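# Pack razor parts into case and close lid

## Task

Seat the razor handle, the razor head and the blade packet each in its own place inside the razor case, then push the lid down until it is completely closed and stays closed. At the end the case must lie flat on the table, and neither gripper may be in contact with the case or any of the parts.

## Robot and tools

ROBOT. Two arms, left_arm and right_arm, each with six joints and a parallel gripper. Joint order, everywhere: waist, shoulder, elbow, wrist pitch, wrist yaw, wrist roll. Stated ranges in rad: waist -2.618..3.054, shoulder 0..3.142, elbow 0..3.142, wrist pitch -1.571..1.571, wrist yaw -1.571..1.571, wrist roll -2.094..2.094; true ends may sit up to 0.059 rad either way. Drives are cheap, with backlash and weaker wrists. Parts may get an occasional tug or push from outside.

FRAME. One scene frame, metres: origin at table-top height midway between the nominal arm bases, +x out over the table, +z up, left_arm on the +y side (not the image left). end_effector_position is the point between the finger pads, about 1 cm short of the tips; end_effector_quat_wxyz is its orientation. Fingers point along the gripper's +z and close along its y. Reported hand positions may be off, more at long reach.

ROW FORMAT. Every row is 14 numbers in [-1, 1]: left_arm's six joint values then its opening, then right_arm's six joint values then its opening. Joint values are offsets, not poses: they count from the arm's Joint targets as they stand when the action (or move) begins, not from the previous row. Scale: 1.0 equals 1.202 rad waist, 1.258 shoulder, 1.238 elbow, 2.073 wrist pitch, 2.022 wrist yaw and wrist roll. Opening is absolute: +1 fully open, -1 closed. To leave an arm still, send 0 for its joints and repeat its current opening (0 is a real half-open command).

execute_actions(actions, cameras). actions is a list of actions; each action is a table of up to 15 rows, one row per 1/30 s control step, 15 steps per action, the last row held if fewer are given. Repeating an offset in a later action moves further. An action asking any joint more than 0.059 rad beyond its range end is rejected for both arms; a malformed action, or a failing first action, rejects the call. An empty list just returns state and images. cameras: list of names (cam_left_wrist, cam_right_wrist), null or ["all"] for all, [] for none.

move(target, speed, blend, opening_speed, blocking, cameras). target is one 14-number row or a list of up to 15 rows differing only in joint offsets, all measured from the same Joint targets. Joints travel together on paths lasting 0.5 to 10 s; the gripper traces a curve and nothing avoids obstacles or the other arm. speed: rad/s of the joint with the longest travel, 0.01..2, default 0.5, one value or one per target. blend: rad of corner rounding per target, default 0. opening_speed: at least 0.2 per second on the opening scale; otherwise openings jump at once. blocking=false returns after about 0.5 s while the move runs; until its end shows, other motion is refused, so use wait or stop. The result adds a move: line (done, off_target meaning at rest but a joint over 0.035 rad from target, moving, held, fault), limits=held if steps were withheld, and the worst-lagging joint per arm. Done does not rule out contact.

wait(seconds 0..10, cameras): lets time run holding last commands; returns early if a running move ends. stop(): brakes the running move; needs room. zoom_image(camera, region): region [x0, y0, x1, y1] in pixels of that camera's last full image, at most 504x504, origin top-left. finished_scene(scene, check): the first call stores your check (per condition: what images and readings show, what they cannot, how it might fail) and lets you keep working; the second ends the scene for good.

LIMITS IN MOTION. Per step each joint target is kept within a lead of its measured angle (0.202 waist, 0.258 shoulder, 0.238 elbow, 0.573 wrist pitch, 0.522 wrist yaw and roll), and targets that would put the hand over 100 mm from its measured spot are scaled back, so big offsets take several actions; command the remainder from the new Joint targets. Tiny turns may not start.

RESULTS. Joint positions / Joint velocities: per arm the six joints (rad, rad/s) then finger gap (m; 0.094 fully open). Joint targets: the base for your next offsets. Tool commands: current opening commands. grip_measured: opening on the command scale (reads up to 1.6 mm wide when empty, narrower than a squeezed part). grip_effort_nm: gripper motor effort, negative closing, offset and friction included, not a pad force. Joint torques: total drive output including gravity, positive toward larger angle; joints 1-3 wrap at ±28 N m. joint sent to its limit, joint command not followed (clearance check altered targets; it does not separate the grippers), BASES (calibrated base places), MOTOR HOT (75 °C) and OVER-TEMPERATURE FAULT (90 °C: the arm folds and idles).

GRIPPING. Commanding just below the first-contact reading grips lightly; about 0.11 lower gives full force (about 50-62 N per pad). Release by commanding well above grip_measured.

CAMERAS. cam_left_wrist and cam_right_wrist, both 896x504, mounted on the wrists; calibration (K, distortion, T_world_to_cam) is given per scene and may be slightly off; images can lag a moving arm.

AVOID. Dropping parts or letting go of moving ones, anything leaving the table, fast impacts, hard presses, arm-to-arm contact (can fail the scene), faults, and long holds, stretched poses or pushing into unreachable targets that heat motors. To end a push, command targets back past the measured positions.

Each tool is called after "Request:" by a JSON object that holds its "name" and its "arguments".

## Session

Excellent.

Request:
{"name": "execute_actions", "arguments": {"actions": []}}

Scene clock: 0.00 s.
left_arm: end_effector_position=(+0.3707, +0.0618, +0.1803) grip_measured=+1.000 grip_effort_nm=n/a end_effector_quat_wxyz=(+0.174, +0.293, +0.865, -0.368) | right_arm: end_effector_position=(+0.3970, -0.2237, +0.2055) grip_measured=+1.000 grip_effort_nm=n/a end_effector_quat_wxyz=(-0.305, +0.668, -0.612, -0.293)
Joint names: [waist, shoulder, elbow, wrist pitch, wrist yaw, wrist roll]
Joint positions: left_arm=[-0.115 1.821 1.376 -0.893 0.812 0.452 0.094] | right_arm=[0.011 1.905 1.74 -1.399 -0.874 -1.626 0.094]
Joint velocities: left_arm=[-0.012 0.012 -0.002 -0.081 -0.022 0.007 0] | right_arm=[-0.002 -0.007 -0.002 0.11 -0.022 -0.066 0]
Joint torques (N m): no reading
Motor temperatures (°C): left_arm=[25 27 29 27 24 24 24] | right_arm=[24 25 30 30 23 24 26]
Heat: left arm: 29 °C; right arm: 30 °C.
Joint targets: left_arm=[-0.114 1.808 1.388 -0.891 0.831 0.462] | right_arm=[0.011 1.884 1.758 -1.396 -0.899 -1.632]
Tool commands: left_gripper/opening=+1.0 right_gripper/opening=+1.0
camera_calibration:
cam_left_wrist: T_world_to_cam=[[-0.661447, -0.529847, 0.530802, 0.183237], [-0.70064, 0.689036, -0.18529, 0.285358], [-0.267566, -0.49446, -0.826993, 0.370434], [0, 0, 0, 1]] pos_world=[0.42025, 0.0836303, 0.261958]
cam_right_wrist: T_world_to_cam=[[0.997103, 0.0666997, 0.0365522, -0.387277], [0.0759045, -0.903215, -0.422423, -0.105849], [0.00483906, 0.423973, -0.905662, 0.369996], [0, 0, 0, 1]] pos_world=[0.392399, -0.226642, 0.304534]

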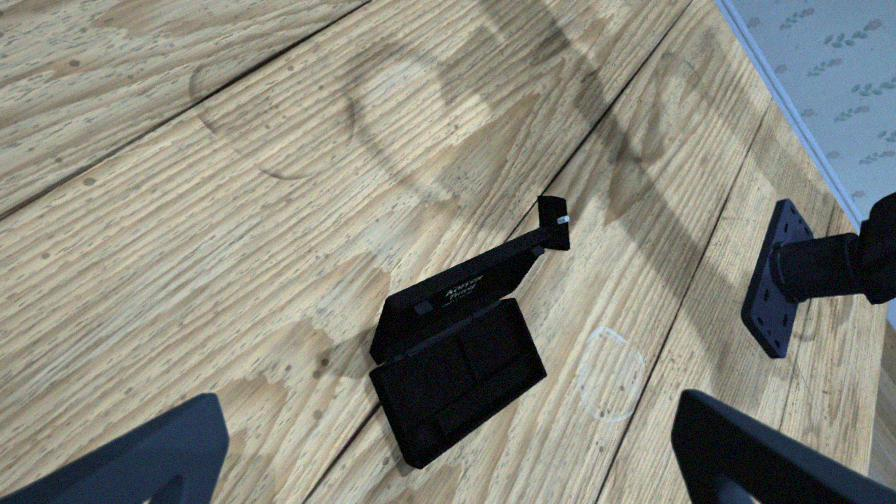

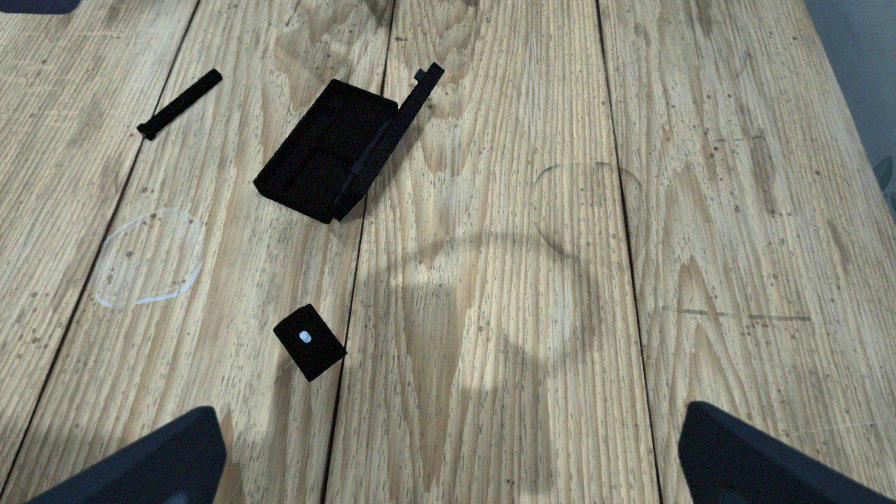

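Request:
{"name": "zoom_image", "arguments": {"camera": "cam_right_wrist", "region": [120, 40, 470, 400]}}

Request:
{"name": "zoom_image", "arguments": {"camera": "cam_left_wrist", "region": [350, 180, 600, 480]}}

Scaled by 1.400 from the camera's 896x504 image, which has a finer 1280x720 frame.

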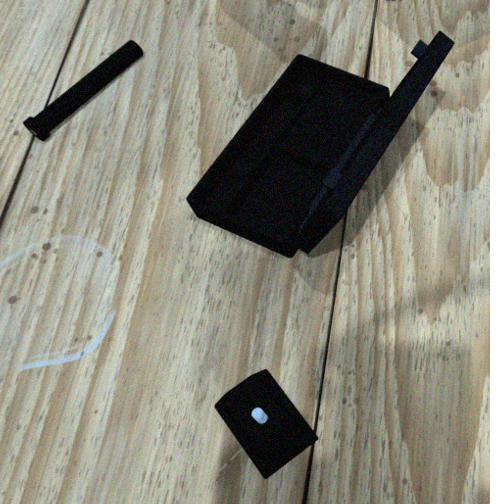

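Scaled by 1.680 from the camera's 896x504 image, which has a finer 1280x720 frame.

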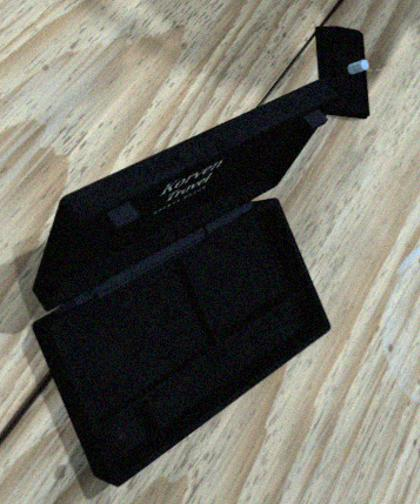

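Request:
{"name": "move", "arguments": {"target": [0.6,-0.15,0,0,-0.4,-0.22,1,-0.6,-0.15,0,0,0.44,0.8,1], "speed": 0.8}}

Scene clock: 23.00 s.
left_arm: end_effector_position=(+0.3255, +0.4540, +0.1882) grip_measured=+1.000 grip_effort_nm=-0.012 end_effector_quat_wxyz=(+0.192, -0.290, +0.936, +0.051) | right_arm: end_effector_position=(+0.3135, -0.5961, +0.1969) grip_measured=+1.000 grip_effort_nm=-0.012 end_effector_quat_wxyz=(+0.082, +0.325, +0.942, -0.025)
Joint names: [waist, shoulder, elbow, wrist pitch, wrist yaw, wrist roll]
Joint positions: left_arm=[0.617 1.652 1.375 -0.895 0.029 0.026 0.094] | right_arm=[-0.717 1.741 1.74 -1.399 -0.012 -0.033 0.094]
Joint velocities: left_arm=[-0.002 -0.037 0.002 0.022 0.022 -0.022 0] | right_arm=[-0.022 -0.002 -0.007 0.007 0.007 -0.007 0]
Joint torques (N m): left_arm=[-0.38 -11.12 7.9 1.15 -0.16 -0.05] | right_arm=[0.08 -10.52 6.39 0.76 0.07 0.11]
Motor temperatures (°C): left_arm=[25 30 29 27 24 24 24] | right_arm=[24 31 31 29 24 24 26]
Heat: left arm: 30 °C; right arm: 31 °C.
Joint targets: left_arm=[0.607 1.619 1.388 -0.891 0.022 0.017] | right_arm=[-0.711 1.695 1.758 -1.396 -0.009 -0.014]
move: off_target (right_arm); right_arm: the shoulder is farthest, 0.046 rad from its target
camera_calibration:
cam_left_wrist: T_world_to_cam=[[0.529695, -0.847889, 0.0225039, 0.209307], [-0.847233, -0.527654, 0.0614607, 0.538515], [-0.0402376, -0.0516215, -0.997856, 0.315834], [0, 0, 0, 1]] pos_world=[0.358087, 0.477922, 0.277349]
cam_right_wrist: T_world_to_cam=[[-0.622539, -0.782404, -0.0170053, -0.266683], [-0.757921, 0.59736, 0.262139, 0.581594], [-0.19494, 0.17608, -0.96488, 0.44703], [0, 0, 0, 1]] pos_world=[0.361926, -0.634788, 0.274338]

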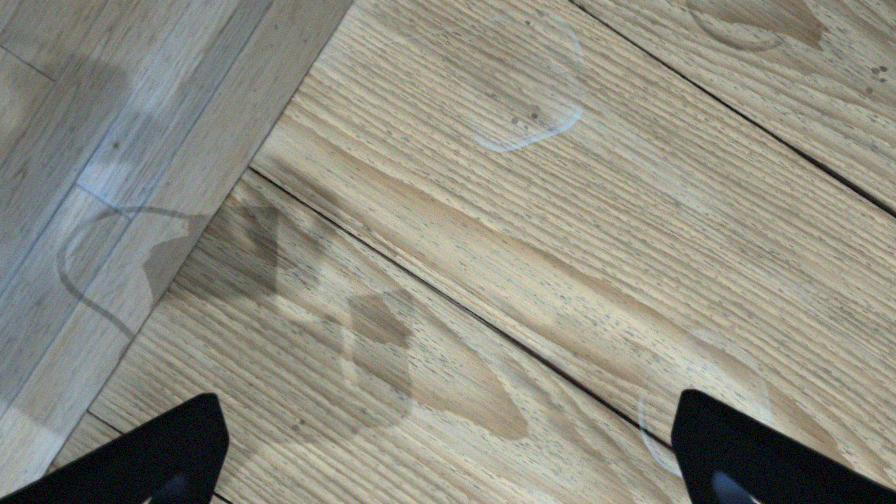

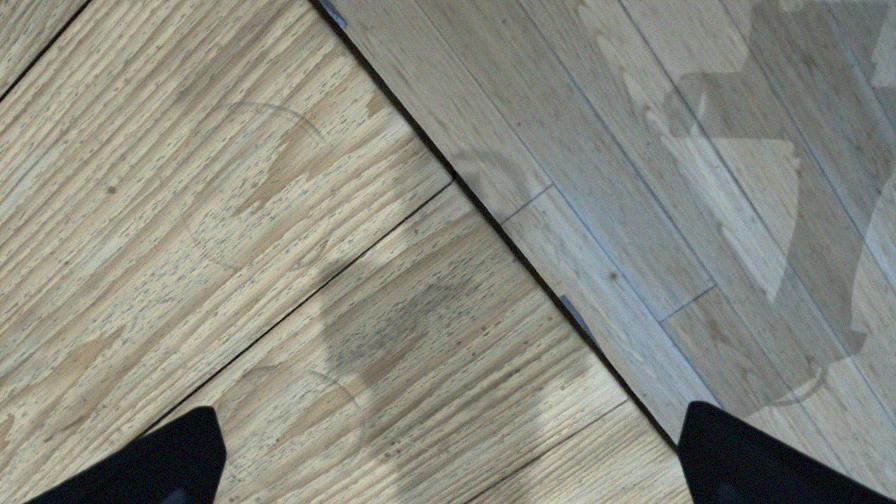

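Request:
{"name": "move", "arguments": {"target": [-0.3,-0.25,0.1,0,0,0,1,0.3,-0.25,0.1,0,0,0,1], "speed": 0.8}}

Scene clock: 27.10 s.
left_arm: end_effector_position=(+0.3660, +0.3178, +0.3586) grip_measured=+1.000 grip_effort_nm=-0.017 end_effector_quat_wxyz=(+0.413, -0.099, +0.904, +0.050) | right_arm: end_effector_position=(+0.3370, -0.4709, +0.3487) grip_measured=+1.000 grip_effort_nm=-0.022 end_effector_quat_wxyz=(+0.314, +0.140, +0.937, -0.054)
Joint names: [waist, shoulder, elbow, wrist pitch, wrist yaw, wrist roll]
Joint positions: left_arm=[0.241 1.306 1.487 -0.895 0.021 0.029 0.094] | right_arm=[-0.349 1.384 1.86 -1.399 -0.007 -0.031 0.094]
Joint velocities: left_arm=[-0.017 0.007 0.002 0.007 0.037 -0.022 0] | right_arm=[-0.017 -0.002 -0.012 0.007 -0.037 -0.081 0]
Joint torques (N m): left_arm=[-0.08 -4.94 8.9 1.95 -0.09 -0.05] | right_arm=[0.44 -3.18 6.22 1.54 0.01 0.07]
Motor temperatures (°C): left_arm=[25 30 29 28 24 24 24] | right_arm=[24 31 31 29 24 24 26]
Heat: left arm: 30 °C; right arm: 31 °C.
Joint targets: left_arm=[0.247 1.304 1.512 -0.891 0.022 0.017] | right_arm=[-0.350 1.380 1.882 -1.396 -0.009 -0.014]
move: done
camera_calibration:
cam_left_wrist: T_world_to_cam=[[0.182964, -0.982919, -0.019864, 0.25357], [-0.908672, -0.161362, -0.385068, 0.55676], [0.375285, 0.0885034, -0.922675, 0.256972], [0, 0, 0, 1]] pos_world=[0.36308, 0.316336, 0.456529]
cam_right_wrist: T_world_to_cam=[[-0.298476, -0.954417, -0.000200245, -0.347577], [-0.933134, 0.291864, -0.209943, 0.56463], [0.200432, -0.062476, -0.977714, 0.334906], [0, 0, 0, 1]] pos_world=[0.356007, -0.475605, 0.445912]

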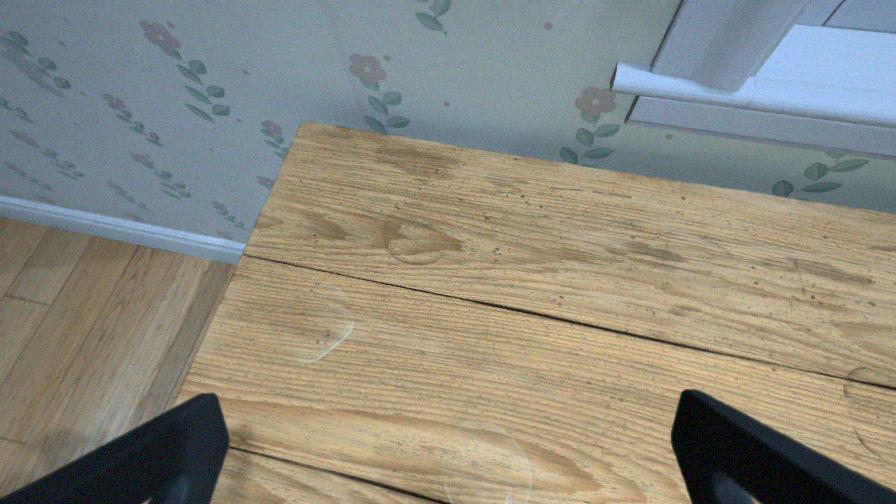

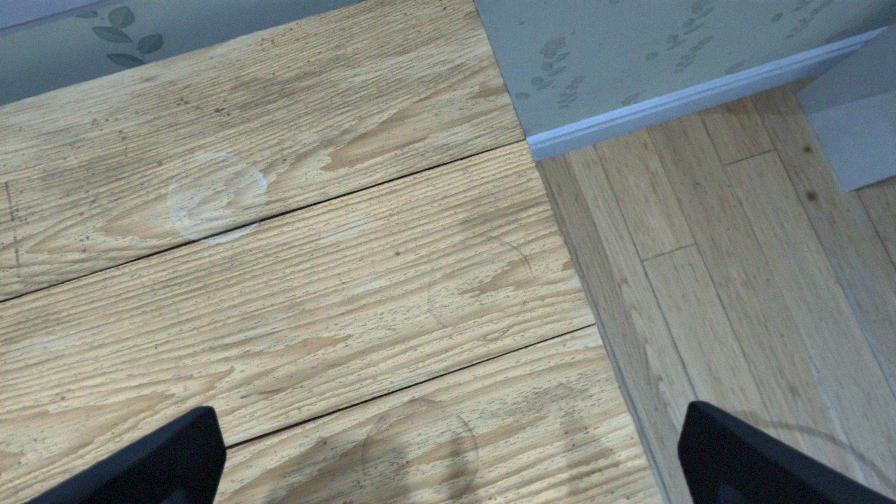

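Request:
{"name": "move", "arguments": {"target": [-0.29,-0.24,-0.49,-0.29,0,0,1,0.12,-0.30,-0.71,-0.05,0,0,1], "speed": 0.8}}

Scene clock: 37.23 s.
left_arm: end_effector_position=(+0.1381, +0.2127, +0.1750) grip_measured=+1.000 grip_effort_nm=-0.017 end_effector_quat_wxyz=(-0.004, +0.058, +0.998, -0.010) | right_arm: end_effector_position=(+0.1888, -0.3997, +0.1564) grip_measured=+1.000 grip_effort_nm=-0.017 end_effector_quat_wxyz=(+0.041, +0.089, +0.995, -0.001)
Joint names: [waist, shoulder, elbow, wrist pitch, wrist yaw, wrist roll]
Joint positions: left_arm=[-0.104 1.023 0.921 -1.476 0.021 0.027 0.094] | right_arm=[-0.22 1.026 1.012 -1.474 -0.007 -0.023 0.094]
Joint velocities: left_arm=[-0.012 -0.007 0.012 -0.051 0.007 -0.022 0] | right_arm=[-0.002 -0.022 -0.007 -0.051 -0.022 -0.022 0]
Joint torques (N m): left_arm=[-0.47 -2.97 4.92 0.05 -0.05 -0.05] | right_arm=[0.59 -2.24 4 0.33 0.01 0.07]
Motor temperatures (°C): left_arm=[25 29 30 29 24 24 24] | right_arm=[24 29 31 30 24 24 26]
Heat: left arm: 30 °C; right arm: 31 °C.
Joint targets: left_arm=[-0.102 1.003 0.905 -1.492 0.022 0.017] | right_arm=[-0.206 1.003 1.003 -1.500 -0.009 -0.014]
move: done
camera_calibration:
cam_left_wrist: T_world_to_cam=[[-0.148563, -0.988, 0.0422518, 0.224242], [-0.879808, 0.151561, 0.45052, 0.0452058], [-0.451517, 0.0297569, -0.891766, 0.303678], [0, 0, 0, 1]] pos_world=[0.210202, 0.205663, 0.240969]
cam_right_wrist: T_world_to_cam=[[-0.185159, -0.982587, -0.0154647, -0.354249], [-0.922628, 0.1684, 0.346986, 0.226708], [-0.33834, 0.0785159, -0.937743, 0.33287], [0, 0, 0, 1]] pos_world=[0.256198, -0.412393, 0.228004]

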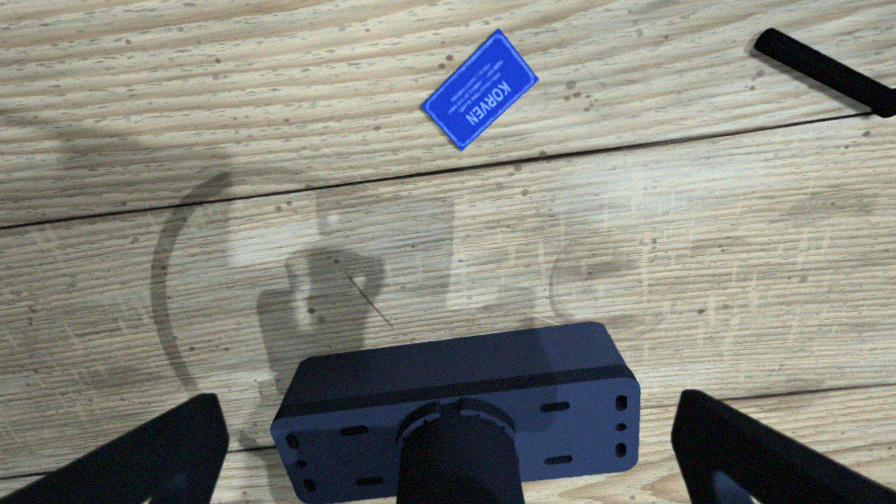

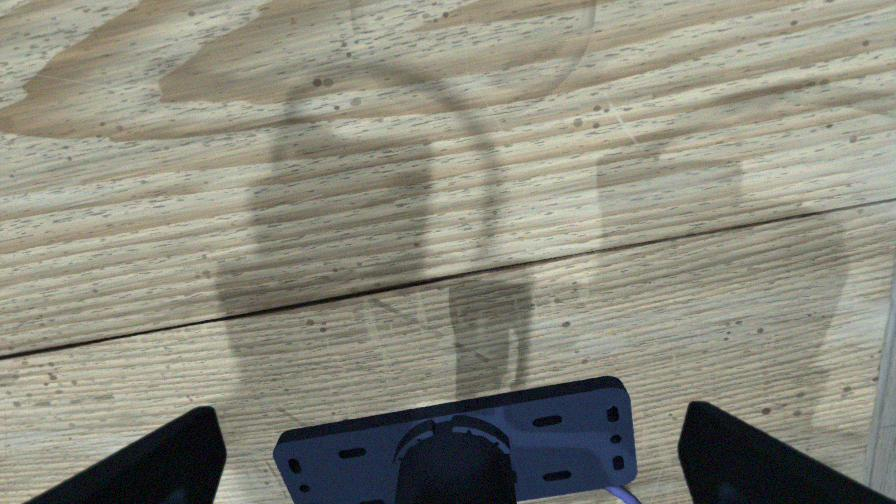

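Request:
{"name": "move", "arguments": {"target": [-0.537,0.858,0.803,0.05,0,0,1,0,0,0,0,0,0,1], "speed": 0.8, "cameras": ["cam_left_wrist"]}}

Request:
{"name": "zoom_image", "arguments": {"camera": "cam_left_wrist", "region": [250, 100, 650, 400]}}

Scene clock: 65.60 s.
left_arm: end_effector_position=(+0.2931, -0.0376, +0.1509) grip_measured=+1.000 grip_effort_nm=-0.027 end_effector_quat_wxyz=(-0.026, +0.373, +0.927, -0.001) | right_arm: end_effector_position=(+0.1888, -0.3997, +0.1564) grip_measured=+1.000 grip_effort_nm=-0.017 end_effector_quat_wxyz=(+0.041, +0.089, +0.995, -0.001)
Joint names: [waist, shoulder, elbow, wrist pitch, wrist yaw, wrist roll]
Joint positions: left_arm=[-0.758 2.079 1.858 -1.398 0.021 0.024 0.094] | right_arm=[-0.22 1.026 1.012 -1.474 -0.007 -0.023 0.094]
Joint velocities: left_arm=[-0.017 0.002 0.017 0.007 -0.081 0.037 0] | right_arm=[-0.007 0.002 -0.002 -0.022 -0.022 -0.007 0]
Joint torques (N m): left_arm=[0.44 -11.47 9.66 0.21 -0.05 -0.07] | right_arm=[0.64 -2.21 4.04 0.32 0 0.08]
Motor temperatures (°C): left_arm=[25 28 29 27 24 24 24] | right_arm=[24 27 30 28 24 24 26]
Heat: left arm: 29 °C; right arm: 30 °C.
Joint targets: left_arm=[-0.748 2.082 1.899 -1.388 0.022 0.017] | right_arm=[-0.206 1.003 1.003 -1.500 -0.009 -0.014]
move: off_target (left_arm); left_arm: the elbow is farthest, 0.041 rad from its target
camera_calibration:
cam_left_wrist: T_world_to_cam=[[-0.715201, -0.697501, 0.0444904, 0.177688], [-0.594634, 0.640704, 0.485705, 0.159917], [-0.367285, 0.320921, -0.87299, 0.343019], [0, 0, 0, 1]] pos_world=[0.348161, -0.0886041, 0.213874]
Images, in order (width x height): cam_left_wrist 896x504.

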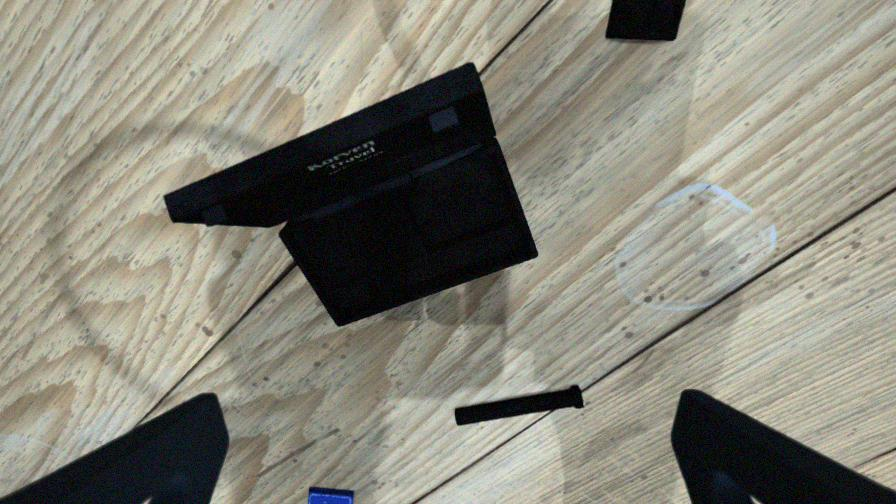

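Scaled by 1.260 from the camera's 896x504 image, which has a finer 1280x720 frame.

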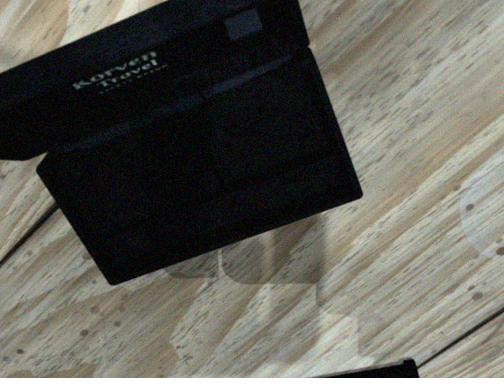

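Request:
{"name": "move", "arguments": {"target": [0.385,-0.647,-1.0,0.209,-0.011,0.342,0.3,0,0,0,0,0,0,1], "speed": 0.8, "cameras": ["cam_left_wrist"]}}

Scene clock: 97.97 s.
left_arm: end_effector_position=(+0.1782, +0.1815, +0.0761) grip_measured=+0.301 grip_effort_nm=-0.081 end_effector_quat_wxyz=(-0.012, +0.462, +0.887, -0.003) | right_arm: end_effector_position=(+0.1888, -0.3997, +0.1564) grip_measured=+1.000 grip_effort_nm=-0.017 end_effector_quat_wxyz=(+0.041, +0.089, +0.995, -0.001)
Joint names: [waist, shoulder, elbow, wrist pitch, wrist yaw, wrist roll]
Joint positions: left_arm=[-0.282 1.292 0.675 -0.979 0.001 0.694 0.061] | right_arm=[-0.22 1.026 1.012 -1.474 -0.007 -0.023 0.094]
Joint velocities: left_arm=[-0.002 0.017 -0.012 0.037 -0.051 -0.007 -0.001] | right_arm=[0.022 -0.007 -0.012 -0.007 0.007 -0.007 0]
Joint torques (N m): left_arm=[0.29 -5.49 4.82 0.45 -0.09 0.08] | right_arm=[0.68 -2.18 4 0.34 0.02 0.07]
Motor temperatures (°C): left_arm=[25 30 30 27 24 24 24] | right_arm=[24 26 30 27 23 24 26]
Heat: left arm: 30 °C; right arm: 30 °C.
Joint targets: left_arm=[-0.285 1.268 0.661 -0.955 0.000 0.709] | right_arm=[-0.206 1.003 1.003 -1.500 -0.009 -0.014]
move: done
camera_calibration:
cam_left_wrist: T_world_to_cam=[[-0.837725, -0.544753, 0.0382235, 0.246199], [-0.469027, 0.753589, 0.460562, -0.053505], [-0.279697, 0.367897, -0.886804, 0.142146], [0, 0, 0, 1]] pos_world=[0.22091, 0.122143, 0.141288]
Images, in order (width x height): cam_left_wrist 896x504.

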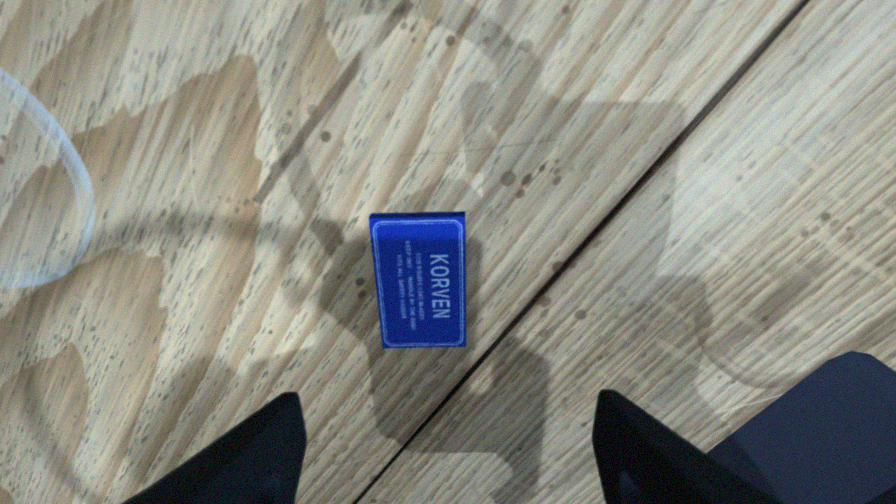

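Request:
{"name": "move", "arguments": {"target": [0.037,0.084,-0.111,0.113,0,0.01,0.4,0,0,0,0,0,0,1], "cameras": ["cam_left_wrist"]}}

Request:
{"name": "zoom_image", "arguments": {"camera": "cam_left_wrist", "region": [300, 200, 600, 420]}}

Scene clock: 123.63 s.
left_arm: end_effector_position=(+0.1777, +0.1868, +0.0321) grip_measured=+0.399 grip_effort_nm=0.066 end_effector_quat_wxyz=(-0.006, +0.459, +0.889, -0.002) | right_arm: end_effector_position=(+0.1888, -0.3997, +0.1564) grip_measured=+1.000 grip_effort_nm=-0.022 end_effector_quat_wxyz=(+0.041, +0.089, +0.995, -0.001)
Joint names: [waist, shoulder, elbow, wrist pitch, wrist yaw, wrist roll]
Joint positions: left_arm=[-0.253 1.375 0.537 -0.746 0.001 0.716 0.066] | right_arm=[-0.22 1.026 1.012 -1.474 -0.007 -0.023 0.094]
Joint velocities: left_arm=[-0.002 -0.007 -0.007 -0.007 -0.066 0.022 -0.001] | right_arm=[0.012 -0.012 -0.017 0.066 -0.066 0.037 0]
Joint torques (N m): left_arm=[0.39 -3.97 4.46 0.49 -0.12 0.11] | right_arm=[0.64 -2.18 4.01 0.34 0.01 0.07]
Motor temperatures (°C): left_arm=[25 28 29 27 24 24 24] | right_arm=[24 26 30 27 23 24 26]
Heat: left arm: 29 °C; right arm: 30 °C.
Joint targets: left_arm=[-0.240 1.374 0.524 -0.721 0.000 0.729] | right_arm=[-0.206 1.003 1.003 -1.500 -0.009 -0.014]
move: done
camera_calibration:
cam_left_wrist: T_world_to_cam=[[-0.833925, -0.551048, 0.0302517, 0.251216], [-0.480189, 0.751524, 0.45236, -0.0348117], [-0.272007, 0.362708, -0.891322, 0.100732], [0, 0, 0, 1]] pos_world=[0.220179, 0.128057, 0.0979328]
Images, in order (width x height): cam_left_wrist 896x504.

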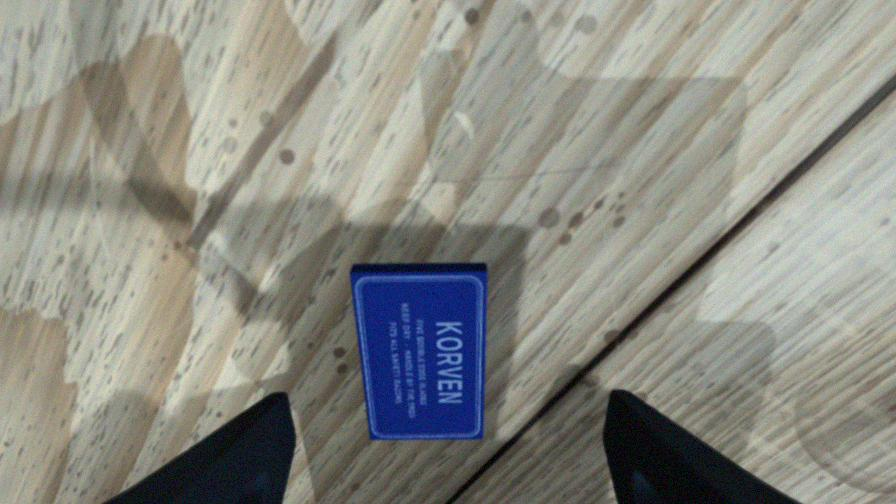

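Scaled by 1.680 from the camera's 896x504 image, which has a finer 1280x720 frame.

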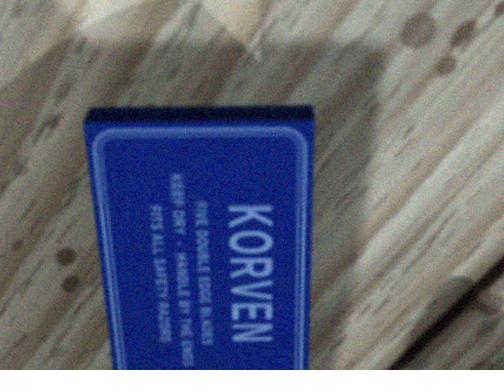

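Request:
{"name": "move", "arguments": {"target": [0.023,0.025,-0.012,0.023,0,0,0.4,0,0,0,0,0,0,1], "cameras": ["cam_left_wrist"]}}

Scene clock: 137.73 s.
left_arm: end_effector_position=(+0.1812, +0.1910, +0.0246) grip_measured=+0.399 grip_effort_nm=0.061 end_effector_quat_wxyz=(-0.004, +0.446, +0.895, -0.001) | right_arm: end_effector_position=(+0.1888, -0.3997, +0.1564) grip_measured=+1.000 grip_effort_nm=-0.017 end_effector_quat_wxyz=(+0.041, +0.089, +0.995, -0.001)
Joint names: [waist, shoulder, elbow, wrist pitch, wrist yaw, wrist roll]
Joint positions: left_arm=[-0.225 1.404 0.523 -0.699 0.001 0.716 0.066] | right_arm=[-0.22 1.026 1.012 -1.474 -0.007 -0.023 0.094]
Joint velocities: left_arm=[0.007 0.007 -0.002 0.022 0.007 0.007 0] | right_arm=[-0.017 -0.007 0.007 -0.081 0.022 0.022 0]
Joint torques (N m): left_arm=[0.51 -3.85 4.21 0.51 -0.1 0.1] | right_arm=[0.66 -2.17 4.03 0.33 0.01 0.08]
Motor temperatures (°C): left_arm=[25 28 29 27 24 24 24] | right_arm=[24 25 30 26 23 24 26]
Heat: left arm: 29 °C; right arm: 30 °C.
Joint targets: left_arm=[-0.213 1.405 0.509 -0.673 0.000 0.729] | right_arm=[-0.206 1.003 1.003 -1.500 -0.009 -0.014]
move: done
camera_calibration:
cam_left_wrist: T_world_to_cam=[[-0.818523, -0.573834, 0.0271177, 0.258233], [-0.502783, 0.738413, 0.449394, -0.0262703], [-0.277902, 0.354205, -0.892922, 0.0962388], [0, 0, 0, 1]] pos_world=[0.224906, 0.133493, 0.0907368]
Images, in order (width x height): cam_left_wrist 896x504.

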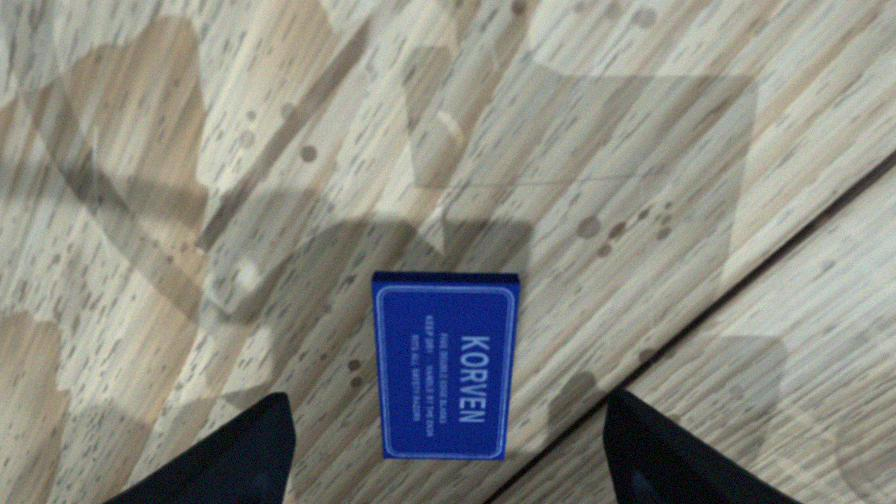

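Request:
{"name": "move", "arguments": {"target": [0.0,0.023,-0.017,0.023,0,0,0.3,0,0,0,0,0,0,1], "speed": 0.2, "cameras": ["cam_left_wrist"]}}

Scene clock: 145.93 s.
left_arm: end_effector_position=(+0.1804, +0.1912, +0.0160) grip_measured=+0.301 grip_effort_nm=-0.076 end_effector_quat_wxyz=(-0.005, +0.446, +0.895, -0.002) | right_arm: end_effector_position=(+0.1888, -0.3997, +0.1564) grip_measured=+1.000 grip_effort_nm=-0.017 end_effector_quat_wxyz=(+0.041, +0.089, +0.995, -0.001)
Joint names: [waist, shoulder, elbow, wrist pitch, wrist yaw, wrist roll]
Joint positions: left_arm=[-0.225 1.431 0.502 -0.651 0.001 0.716 0.061] | right_arm=[-0.22 1.026 1.012 -1.474 -0.007 -0.023 0.094]
Joint velocities: left_arm=[-0.012 -0.017 0.002 -0.022 0.007 -0.022 0.001] | right_arm=[-0.002 0.017 0.012 -0.066 0.007 0.022 0]
Joint torques (N m): left_arm=[0.44 -3.96 4 0.49 -0.11 0.11] | right_arm=[0.64 -2.18 4.04 0.34 0.01 0.07]
Motor temperatures (°C): left_arm=[25 27 29 27 24 24 24] | right_arm=[24 25 29 26 23 24 26]
Heat: left arm: 29 °C; right arm: 29 °C.
Joint targets: left_arm=[-0.213 1.434 0.488 -0.625 0.000 0.729] | right_arm=[-0.206 1.003 1.003 -1.500 -0.009 -0.014]
move: done
camera_calibration:
cam_left_wrist: T_world_to_cam=[[-0.818481, -0.573842, 0.0281624, 0.25789], [-0.502108, 0.738269, 0.450384, -0.0230281], [-0.279241, 0.35449, -0.892391, 0.0884312], [0, 0, 0, 1]] pos_world=[0.224209, 0.133641, 0.0820239]
Images, in order (width x height): cam_left_wrist 896x504.

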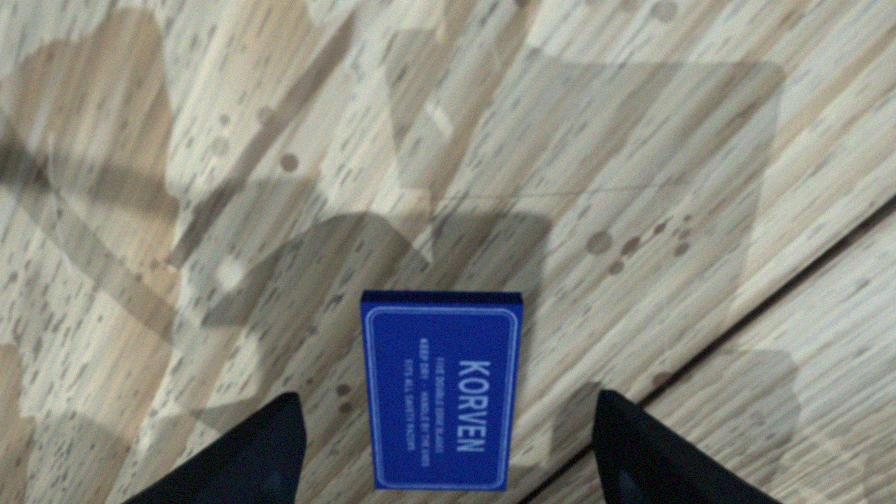

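Request:
{"name": "move", "arguments": {"target": [0.0,0.008,-0.007,0.009,0,0,0.3,0,0,0,0,0,0,1], "speed": 0.2, "cameras": []}}

Request:
{"name": "move", "arguments": {"target": [0,0,0,0,0,0,-0.48,0,0,0,0,0,0,1], "opening_speed": 0.4, "cameras": ["cam_left_wrist"]}}

Scene clock: 153.23 s.
left_arm: end_effector_position=(+0.1796, +0.1914, +0.0125) grip_measured=+0.301 grip_effort_nm=-0.081 end_effector_quat_wxyz=(-0.005, +0.446, +0.895, -0.002) | right_arm: end_effector_position=(+0.1888, -0.3997, +0.1564) grip_measured=+1.000 grip_effort_nm=-0.017 end_effector_quat_wxyz=(+0.041, +0.089, +0.995, -0.001)
Joint names: [waist, shoulder, elbow, wrist pitch, wrist yaw, wrist roll]
Joint positions: left_arm=[-0.225 1.442 0.493 -0.633 0.001 0.716 0.061] | right_arm=[-0.22 1.026 1.012 -1.474 -0.007 -0.023 0.094]
Joint velocities: left_arm=[-0.017 0.002 0.002 0.037 0.022 0.007 0.001] | right_arm=[-0.027 0.012 0.012 -0.066 0.051 0.051 0]
Joint torques (N m): left_arm=[0.38 -3.95 4 0.52 -0.11 0.11] | right_arm=[0.65 -2.19 4 0.33 0 0.07]
Motor temperatures (°C): left_arm=[25 27 29 27 24 24 24] | right_arm=[24 25 29 26 23 24 26]
Heat: left arm: 29 °C; right arm: 29 °C.
Joint targets: left_arm=[-0.213 1.444 0.479 -0.607 0.000 0.729] | right_arm=[-0.206 1.003 1.003 -1.500 -0.009 -0.014]
move: done
No camera images: "cameras" was empty.

Scene clock: 155.43 s.
left_arm: end_effector_position=(+0.1799, +0.1913, +0.0125) grip_measured=-0.436 grip_effort_nm=-0.984 end_effector_quat_wxyz=(-0.005, +0.447, +0.894, -0.002) | right_arm: end_effector_position=(+0.1888, -0.3997, +0.1564) grip_measured=+1.000 grip_effort_nm=-0.017 end_effector_quat_wxyz=(+0.041, +0.089, +0.995, -0.001)
Joint names: [waist, shoulder, elbow, wrist pitch, wrist yaw, wrist roll]
Joint positions: left_arm=[-0.225 1.442 0.493 -0.631 0.001 0.717 0.026] | right_arm=[-0.22 1.026 1.012 -1.474 -0.007 -0.023 0.094]
Joint velocities: left_arm=[0.002 0.027 -0.012 0.007 -0.022 -0.007 -0.004] | right_arm=[-0.022 0.007 -0.002 0.037 0.007 -0.037 0]
Joint torques (N m): left_arm=[0.46 -3.78 3.95 0.5 -0.12 0.08] | right_arm=[0.64 -2.18 4.01 0.34 0.01 0.07]
Motor temperatures (°C): left_arm=[25 27 29 27 24 24 24] | right_arm=[24 25 29 26 23 24 26]
Heat: left arm: 29 °C; right arm: 29 °C.
Joint targets: left_arm=[-0.213 1.444 0.479 -0.607 0.000 0.729] | right_arm=[-0.206 1.003 1.003 -1.500 -0.009 -0.014]
move: done
camera_calibration:
cam_left_wrist: T_world_to_cam=[[-0.819361, -0.572586, 0.0281722, 0.257614], [-0.500975, 0.739045, 0.450374, -0.0220931], [-0.278698, 0.354905, -0.892395, 0.0850084], [0, 0, 0, 1]] pos_world=[0.223702, 0.133664, 0.0785537]
Images, in order (width x height): cam_left_wrist 896x504.

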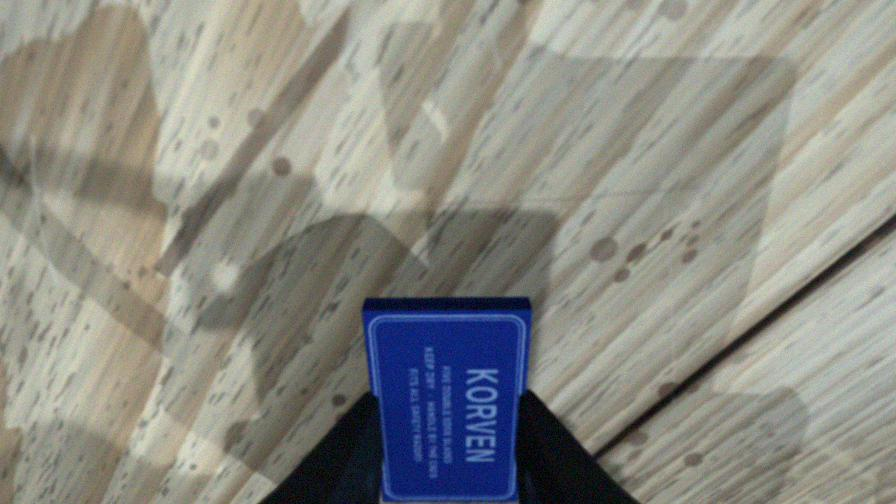

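Request:
{"name": "move", "arguments": {"target": [0,0,0,0,0,0,-0.2,0,0,0,0,0,0,1], "opening_speed": 0.4, "cameras": []}}

Request:
{"name": "move", "arguments": {"target": [0,-0.056,0.043,-0.06,0,0,0.4,0,0,0,0,0,0,1], "opening_speed": 0.7, "cameras": []}}

Request:
{"name": "move", "arguments": {"target": [0,0,0,0,0,-0.777,0.4,0,0,0,0,0,0,1], "cameras": ["cam_left_wrist"]}}

Scene clock: 170.53 s.
left_arm: end_effector_position=(+0.1799, +0.1913, +0.0125) grip_measured=-0.201 grip_effort_nm=0.066 end_effector_quat_wxyz=(-0.005, +0.447, +0.894, -0.002) | right_arm: end_effector_position=(+0.1888, -0.3997, +0.1564) grip_measured=+1.000 grip_effort_nm=-0.012 end_effector_quat_wxyz=(+0.041, +0.089, +0.995, -0.001)
Joint names: [waist, shoulder, elbow, wrist pitch, wrist yaw, wrist roll]
Joint positions: left_arm=[-0.225 1.442 0.493 -0.631 0.001 0.717 0.038] | right_arm=[-0.22 1.026 1.012 -1.474 -0.007 -0.023 0.094]
Joint velocities: left_arm=[0.002 0.012 -0.012 0.007 -0.081 -0.007 0] | right_arm=[-0.002 0.007 0.002 -0.007 0.051 -0.081 0]
Joint torques (N m): left_arm=[0.51 -4.03 4.08 0.51 -0.14 0.1] | right_arm=[0.65 -2.22 3.99 0.34 0.01 0.08]
Motor temperatures (°C): left_arm=[25 27 29 27 24 24 24] | right_arm=[24 25 29 26 23 24 26]
Heat: left arm: 29 °C; right arm: 29 °C.
Joint targets: left_arm=[-0.213 1.444 0.479 -0.607 0.000 0.729] | right_arm=[-0.206 1.003 1.003 -1.500 -0.009 -0.014]
move: done
No camera images: "cameras" was empty.

Scene clock: 171.60 s.
left_arm: end_effector_position=(+0.1657, +0.1943, +0.0200) grip_measured=+0.399 grip_effort_nm=0.071 end_effector_quat_wxyz=(-0.024, +0.447, +0.894, -0.007) | right_arm: end_effector_position=(+0.1888, -0.3997, +0.1564) grip_measured=+1.000 grip_effort_nm=-0.022 end_effector_quat_wxyz=(+0.041, +0.089, +0.995, -0.001)
Joint names: [waist, shoulder, elbow, wrist pitch, wrist yaw, wrist roll]
Joint positions: left_arm=[-0.225 1.396 0.493 -0.717 0.001 0.717 0.066] | right_arm=[-0.22 1.026 1.012 -1.474 -0.007 -0.023 0.094]
Joint velocities: left_arm=[0.017 0.022 0.007 -0.007 -0.007 -0.022 0] | right_arm=[-0.022 0.012 -0.002 -0.007 -0.037 0.007 0]
Joint torques (N m): left_arm=[0.38 -5.53 8.47 0.01 -0.12 0.11] | right_arm=[0.62 -2.18 4 0.34 0.01 0.08]
Motor temperatures (°C): left_arm=[25 27 29 27 24 24 24] | right_arm=[24 25 29 26 23 24 26]
Heat: left arm: 29 °C; right arm: 29 °C.
Joint targets: left_arm=[-0.213 1.374 0.533 -0.731 0.000 0.729] | right_arm=[-0.206 1.003 1.003 -1.500 -0.009 -0.014]
move: off_target (left_arm); left_arm: the elbow is farthest, 0.039 rad from its target
No camera images: "cameras" was empty.

Scene clock: 175.53 s.
left_arm: end_effector_position=(+0.1649, +0.1922, +0.0200) grip_measured=+0.399 grip_effort_nm=0.061 end_effector_quat_wxyz=(-0.025, -0.305, +0.952, +0.007) | right_arm: end_effector_position=(+0.1888, -0.3997, +0.1564) grip_measured=+1.000 grip_effort_nm=-0.022 end_effector_quat_wxyz=(+0.041, +0.089, +0.995, -0.001)
Joint names: [waist, shoulder, elbow, wrist pitch, wrist yaw, wrist roll]
Joint positions: left_arm=[-0.225 1.396 0.493 -0.719 0.013 -0.829 0.066] | right_arm=[-0.22 1.026 1.012 -1.474 -0.007 -0.023 0.094]
Joint velocities: left_arm=[-0.022 -0.007 0.007 0.051 0.007 0.007 0] | right_arm=[0.012 -0.002 -0.002 -0.022 -0.007 0.051 0]
Joint torques (N m): left_arm=[0.5 -5.56 8.47 0 -0.11 -0.08] | right_arm=[0.65 -2.17 4.08 0.34 0.02 0.06]
Motor temperatures (°C): left_arm=[25 27 29 26 24 24 24] | right_arm=[24 25 29 26 23 24 26]
Heat: left arm: 29 °C; right arm: 29 °C.
Joint targets: left_arm=[-0.213 1.374 0.533 -0.731 0.000 -0.842] | right_arm=[-0.206 1.003 1.003 -1.500 -0.009 -0.014]
move: off_target (left_arm); left_arm: the elbow is farthest, 0.040 rad from its target
camera_calibration:
cam_left_wrist: T_world_to_cam=[[0.552936, -0.8332, -0.00626779, 0.0701507], [-0.727061, -0.486147, 0.484813, 0.238393], [-0.406993, -0.263514, -0.874595, 0.226823], [0, 0, 0, 1]] pos_world=[0.226853, 0.234114, 0.0832419]
Images, in order (width x height): cam_left_wrist 896x504.

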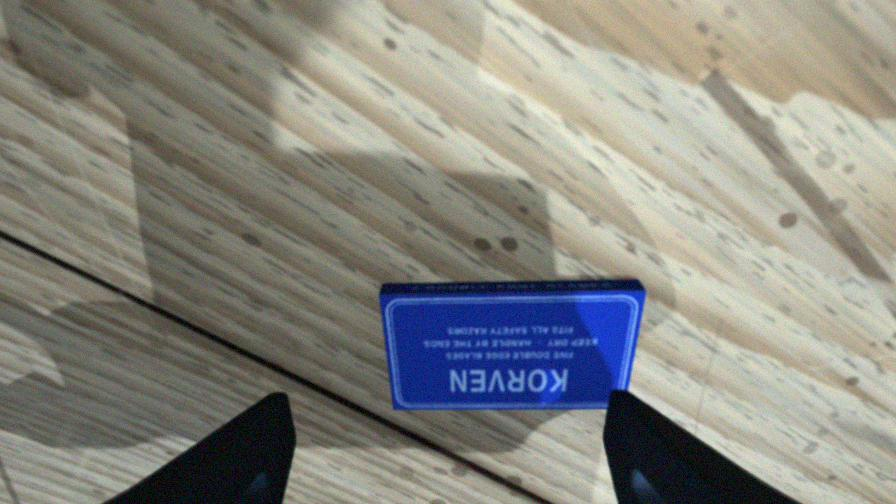

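Request:
{"name": "move", "arguments": {"target": [-0.02,0.006,0.02,0.022,0,0,0.4,0,0,0,0,0,0,1], "speed": 0.2, "cameras": ["cam_left_wrist"]}}

Scene clock: 188.13 s.
left_arm: end_effector_position=(+0.1785, +0.1893, +0.0256) grip_measured=+0.399 grip_effort_nm=0.056 end_effector_quat_wxyz=(-0.009, -0.305, +0.952, -0.003) | right_arm: end_effector_position=(+0.1888, -0.3997, +0.1564) grip_measured=+1.000 grip_effort_nm=-0.012 end_effector_quat_wxyz=(+0.041, +0.089, +0.995, -0.001)
Joint names: [waist, shoulder, elbow, wrist pitch, wrist yaw, wrist roll]
Joint positions: left_arm=[-0.225 1.396 0.522 -0.709 0.013 -0.829 0.066] | right_arm=[-0.22 1.026 1.012 -1.474 -0.007 -0.023 0.094]
Joint velocities: left_arm=[-0.017 0.007 -0.012 -0.037 -0.022 -0.007 0] | right_arm=[-0.012 -0.012 -0.002 -0.081 -0.022 -0.007 0]
Joint torques (N m): left_arm=[-0.43 -5.12 8.35 0.5 -0.07 -0.06] | right_arm=[0.65 -2.22 3.99 0.34 0.01 0.08]
Motor temperatures (°C): left_arm=[25 27 30 26 24 24 24] | right_arm=[24 25 29 26 23 24 25]
Heat: left arm: 30 °C; right arm: 29 °C.
Joint targets: left_arm=[-0.237 1.381 0.557 -0.685 0.000 -0.842] | right_arm=[-0.206 1.003 1.003 -1.500 -0.009 -0.014]
move: off_target (left_arm); left_arm: the elbow is farthest, 0.036 rad from its target
camera_calibration:
cam_left_wrist: T_world_to_cam=[[0.552658, -0.833141, 0.0211238, 0.0595454], [-0.744803, -0.482369, 0.461073, 0.247282], [-0.373949, -0.270549, -0.887111, 0.232221], [0, 0, 0, 1]] pos_world=[0.238107, 0.231718, 0.0907329]
Images, in order (width x height): cam_left_wrist 896x504.

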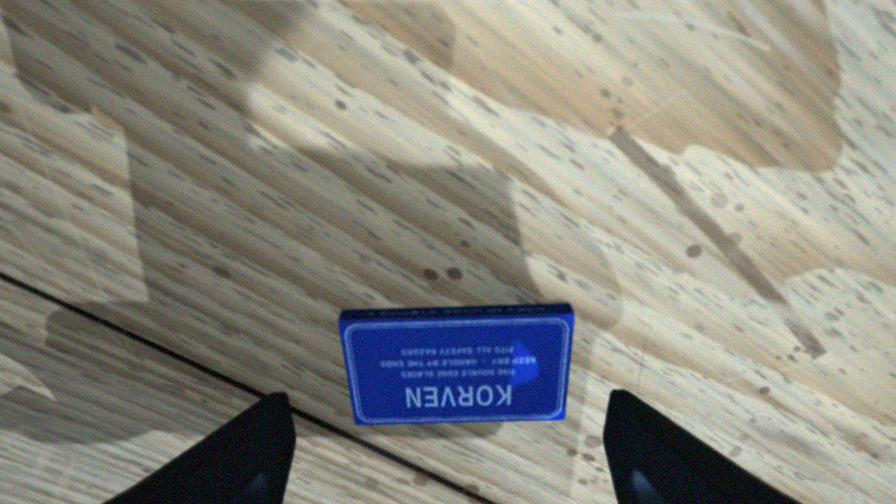

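Request:
{"name": "move", "arguments": {"target": [0,0.047,-0.061,0.035,0,-0.005,0.4,0,0,0,0,0,0,1], "speed": 0.2, "cameras": ["cam_left_wrist"]}}

Scene clock: 198.53 s.
left_arm: end_effector_position=(+0.1787, +0.1893, +0.0133) grip_measured=+0.399 grip_effort_nm=0.056 end_effector_quat_wxyz=(-0.009, -0.310, +0.951, -0.003) | right_arm: end_effector_position=(+0.1888, -0.3997, +0.1564) grip_measured=+1.000 grip_effort_nm=-0.022 end_effector_quat_wxyz=(+0.041, +0.089, +0.995, -0.001)
Joint names: [waist, shoulder, elbow, wrist pitch, wrist yaw, wrist roll]
Joint positions: left_arm=[-0.225 1.439 0.494 -0.639 0.013 -0.84 0.066] | right_arm=[-0.22 1.026 1.012 -1.474 -0.007 -0.023 0.094]
Joint velocities: left_arm=[-0.002 -0.017 0.012 0.007 -0.051 0.007 0.001] | right_arm=[-0.002 -0.002 -0.007 -0.037 0.051 0.037 0]
Joint torques (N m): left_arm=[-0.53 -4.08 4.12 0.49 -0.1 -0.05] | right_arm=[0.64 -2.22 4.04 0.34 0.02 0.08]
Motor temperatures (°C): left_arm=[25 27 30 26 24 24 24] | right_arm=[24 25 29 25 23 24 25]
Heat: left arm: 30 °C; right arm: 29 °C.
Joint targets: left_arm=[-0.237 1.440 0.482 -0.613 0.000 -0.852] | right_arm=[-0.206 1.003 1.003 -1.500 -0.009 -0.014]
move: done
camera_calibration:
cam_left_wrist: T_world_to_cam=[[0.561573, -0.827163, 0.0209272, 0.0569638], [-0.73953, -0.490412, 0.461076, 0.253603], [-0.371122, -0.274404, -0.887114, 0.221651], [0, 0, 0, 1]] pos_world=[0.237818, 0.232311, 0.0785074]
Images, in order (width x height): cam_left_wrist 896x504.

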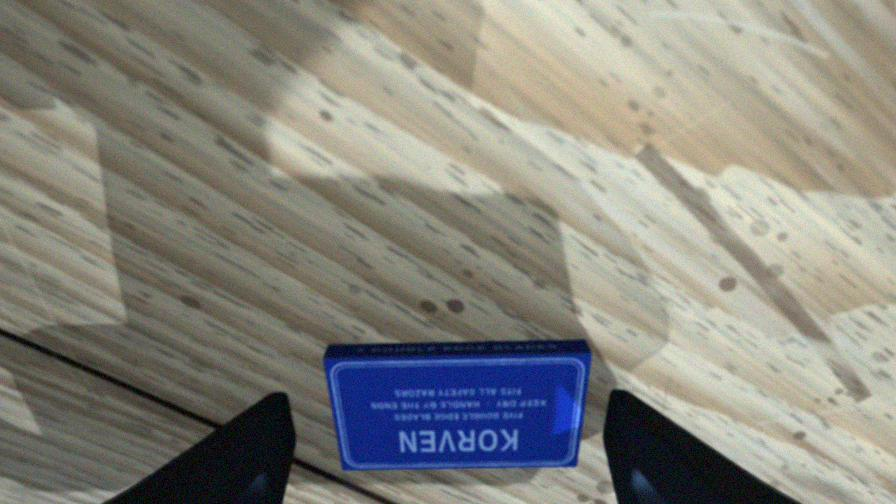

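Request:
{"name": "move", "arguments": {"target": [0,0,0,0,0,0,0.0,0,0,0,0,0,0,1], "opening_speed": 0.4, "cameras": ["cam_left_wrist"]}}

Scene clock: 205.77 s.
left_arm: end_effector_position=(+0.1791, +0.1892, +0.0133) grip_measured=+0.004 grip_effort_nm=-0.711 end_effector_quat_wxyz=(-0.008, -0.310, +0.951, -0.003) | right_arm: end_effector_position=(+0.1888, -0.3997, +0.1564) grip_measured=+1.000 grip_effort_nm=-0.017 end_effector_quat_wxyz=(+0.041, +0.089, +0.995, -0.001)
Joint names: [waist, shoulder, elbow, wrist pitch, wrist yaw, wrist roll]
Joint positions: left_arm=[-0.225 1.439 0.494 -0.637 0.013 -0.84 0.047] | right_arm=[-0.22 1.026 1.012 -1.474 -0.007 -0.023 0.094]
Joint velocities: left_arm=[-0.017 0.002 0.002 -0.022 0.022 0.037 -0.003] | right_arm=[0.017 -0.032 -0.002 0.037 0.007 0.007 0]
Joint torques (N m): left_arm=[-0.58 -3.97 4.12 0.53 -0.11 -0.07] | right_arm=[0.65 -2.19 4 0.33 0.02 0.07]
Motor temperatures (°C): left_arm=[25 27 30 26 24 24 24] | right_arm=[24 25 29 25 23 24 25]
Heat: left arm: 30 °C; right arm: 29 °C.
Joint targets: left_arm=[-0.237 1.440 0.482 -0.613 0.000 -0.852] | right_arm=[-0.206 1.003 1.003 -1.500 -0.009 -0.014]
move: done
camera_calibration:
cam_left_wrist: T_world_to_cam=[[0.56154, -0.827156, 0.022034, 0.0566784], [-0.740221, -0.490265, 0.460123, 0.253951], [-0.369791, -0.274687, -0.887582, 0.221585], [0, 0, 0, 1]] pos_world=[0.238093, 0.232252, 0.0785775]
Images, in order (width x height): cam_left_wrist 896x504.

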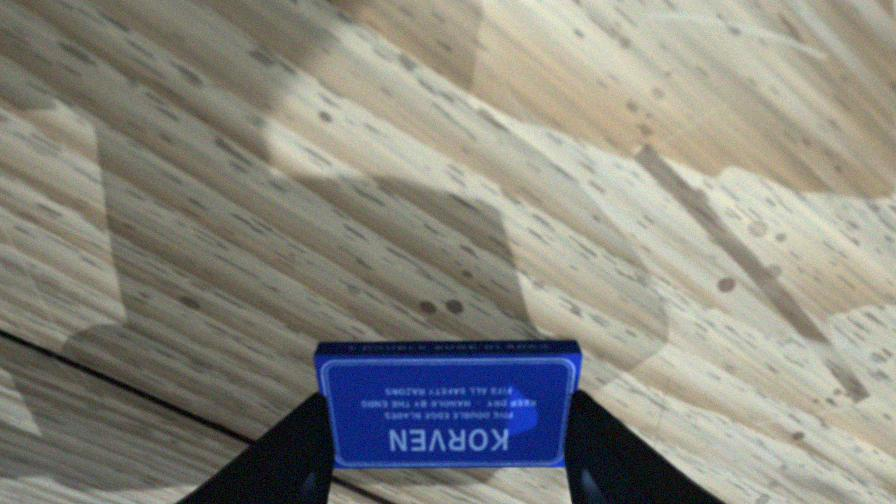

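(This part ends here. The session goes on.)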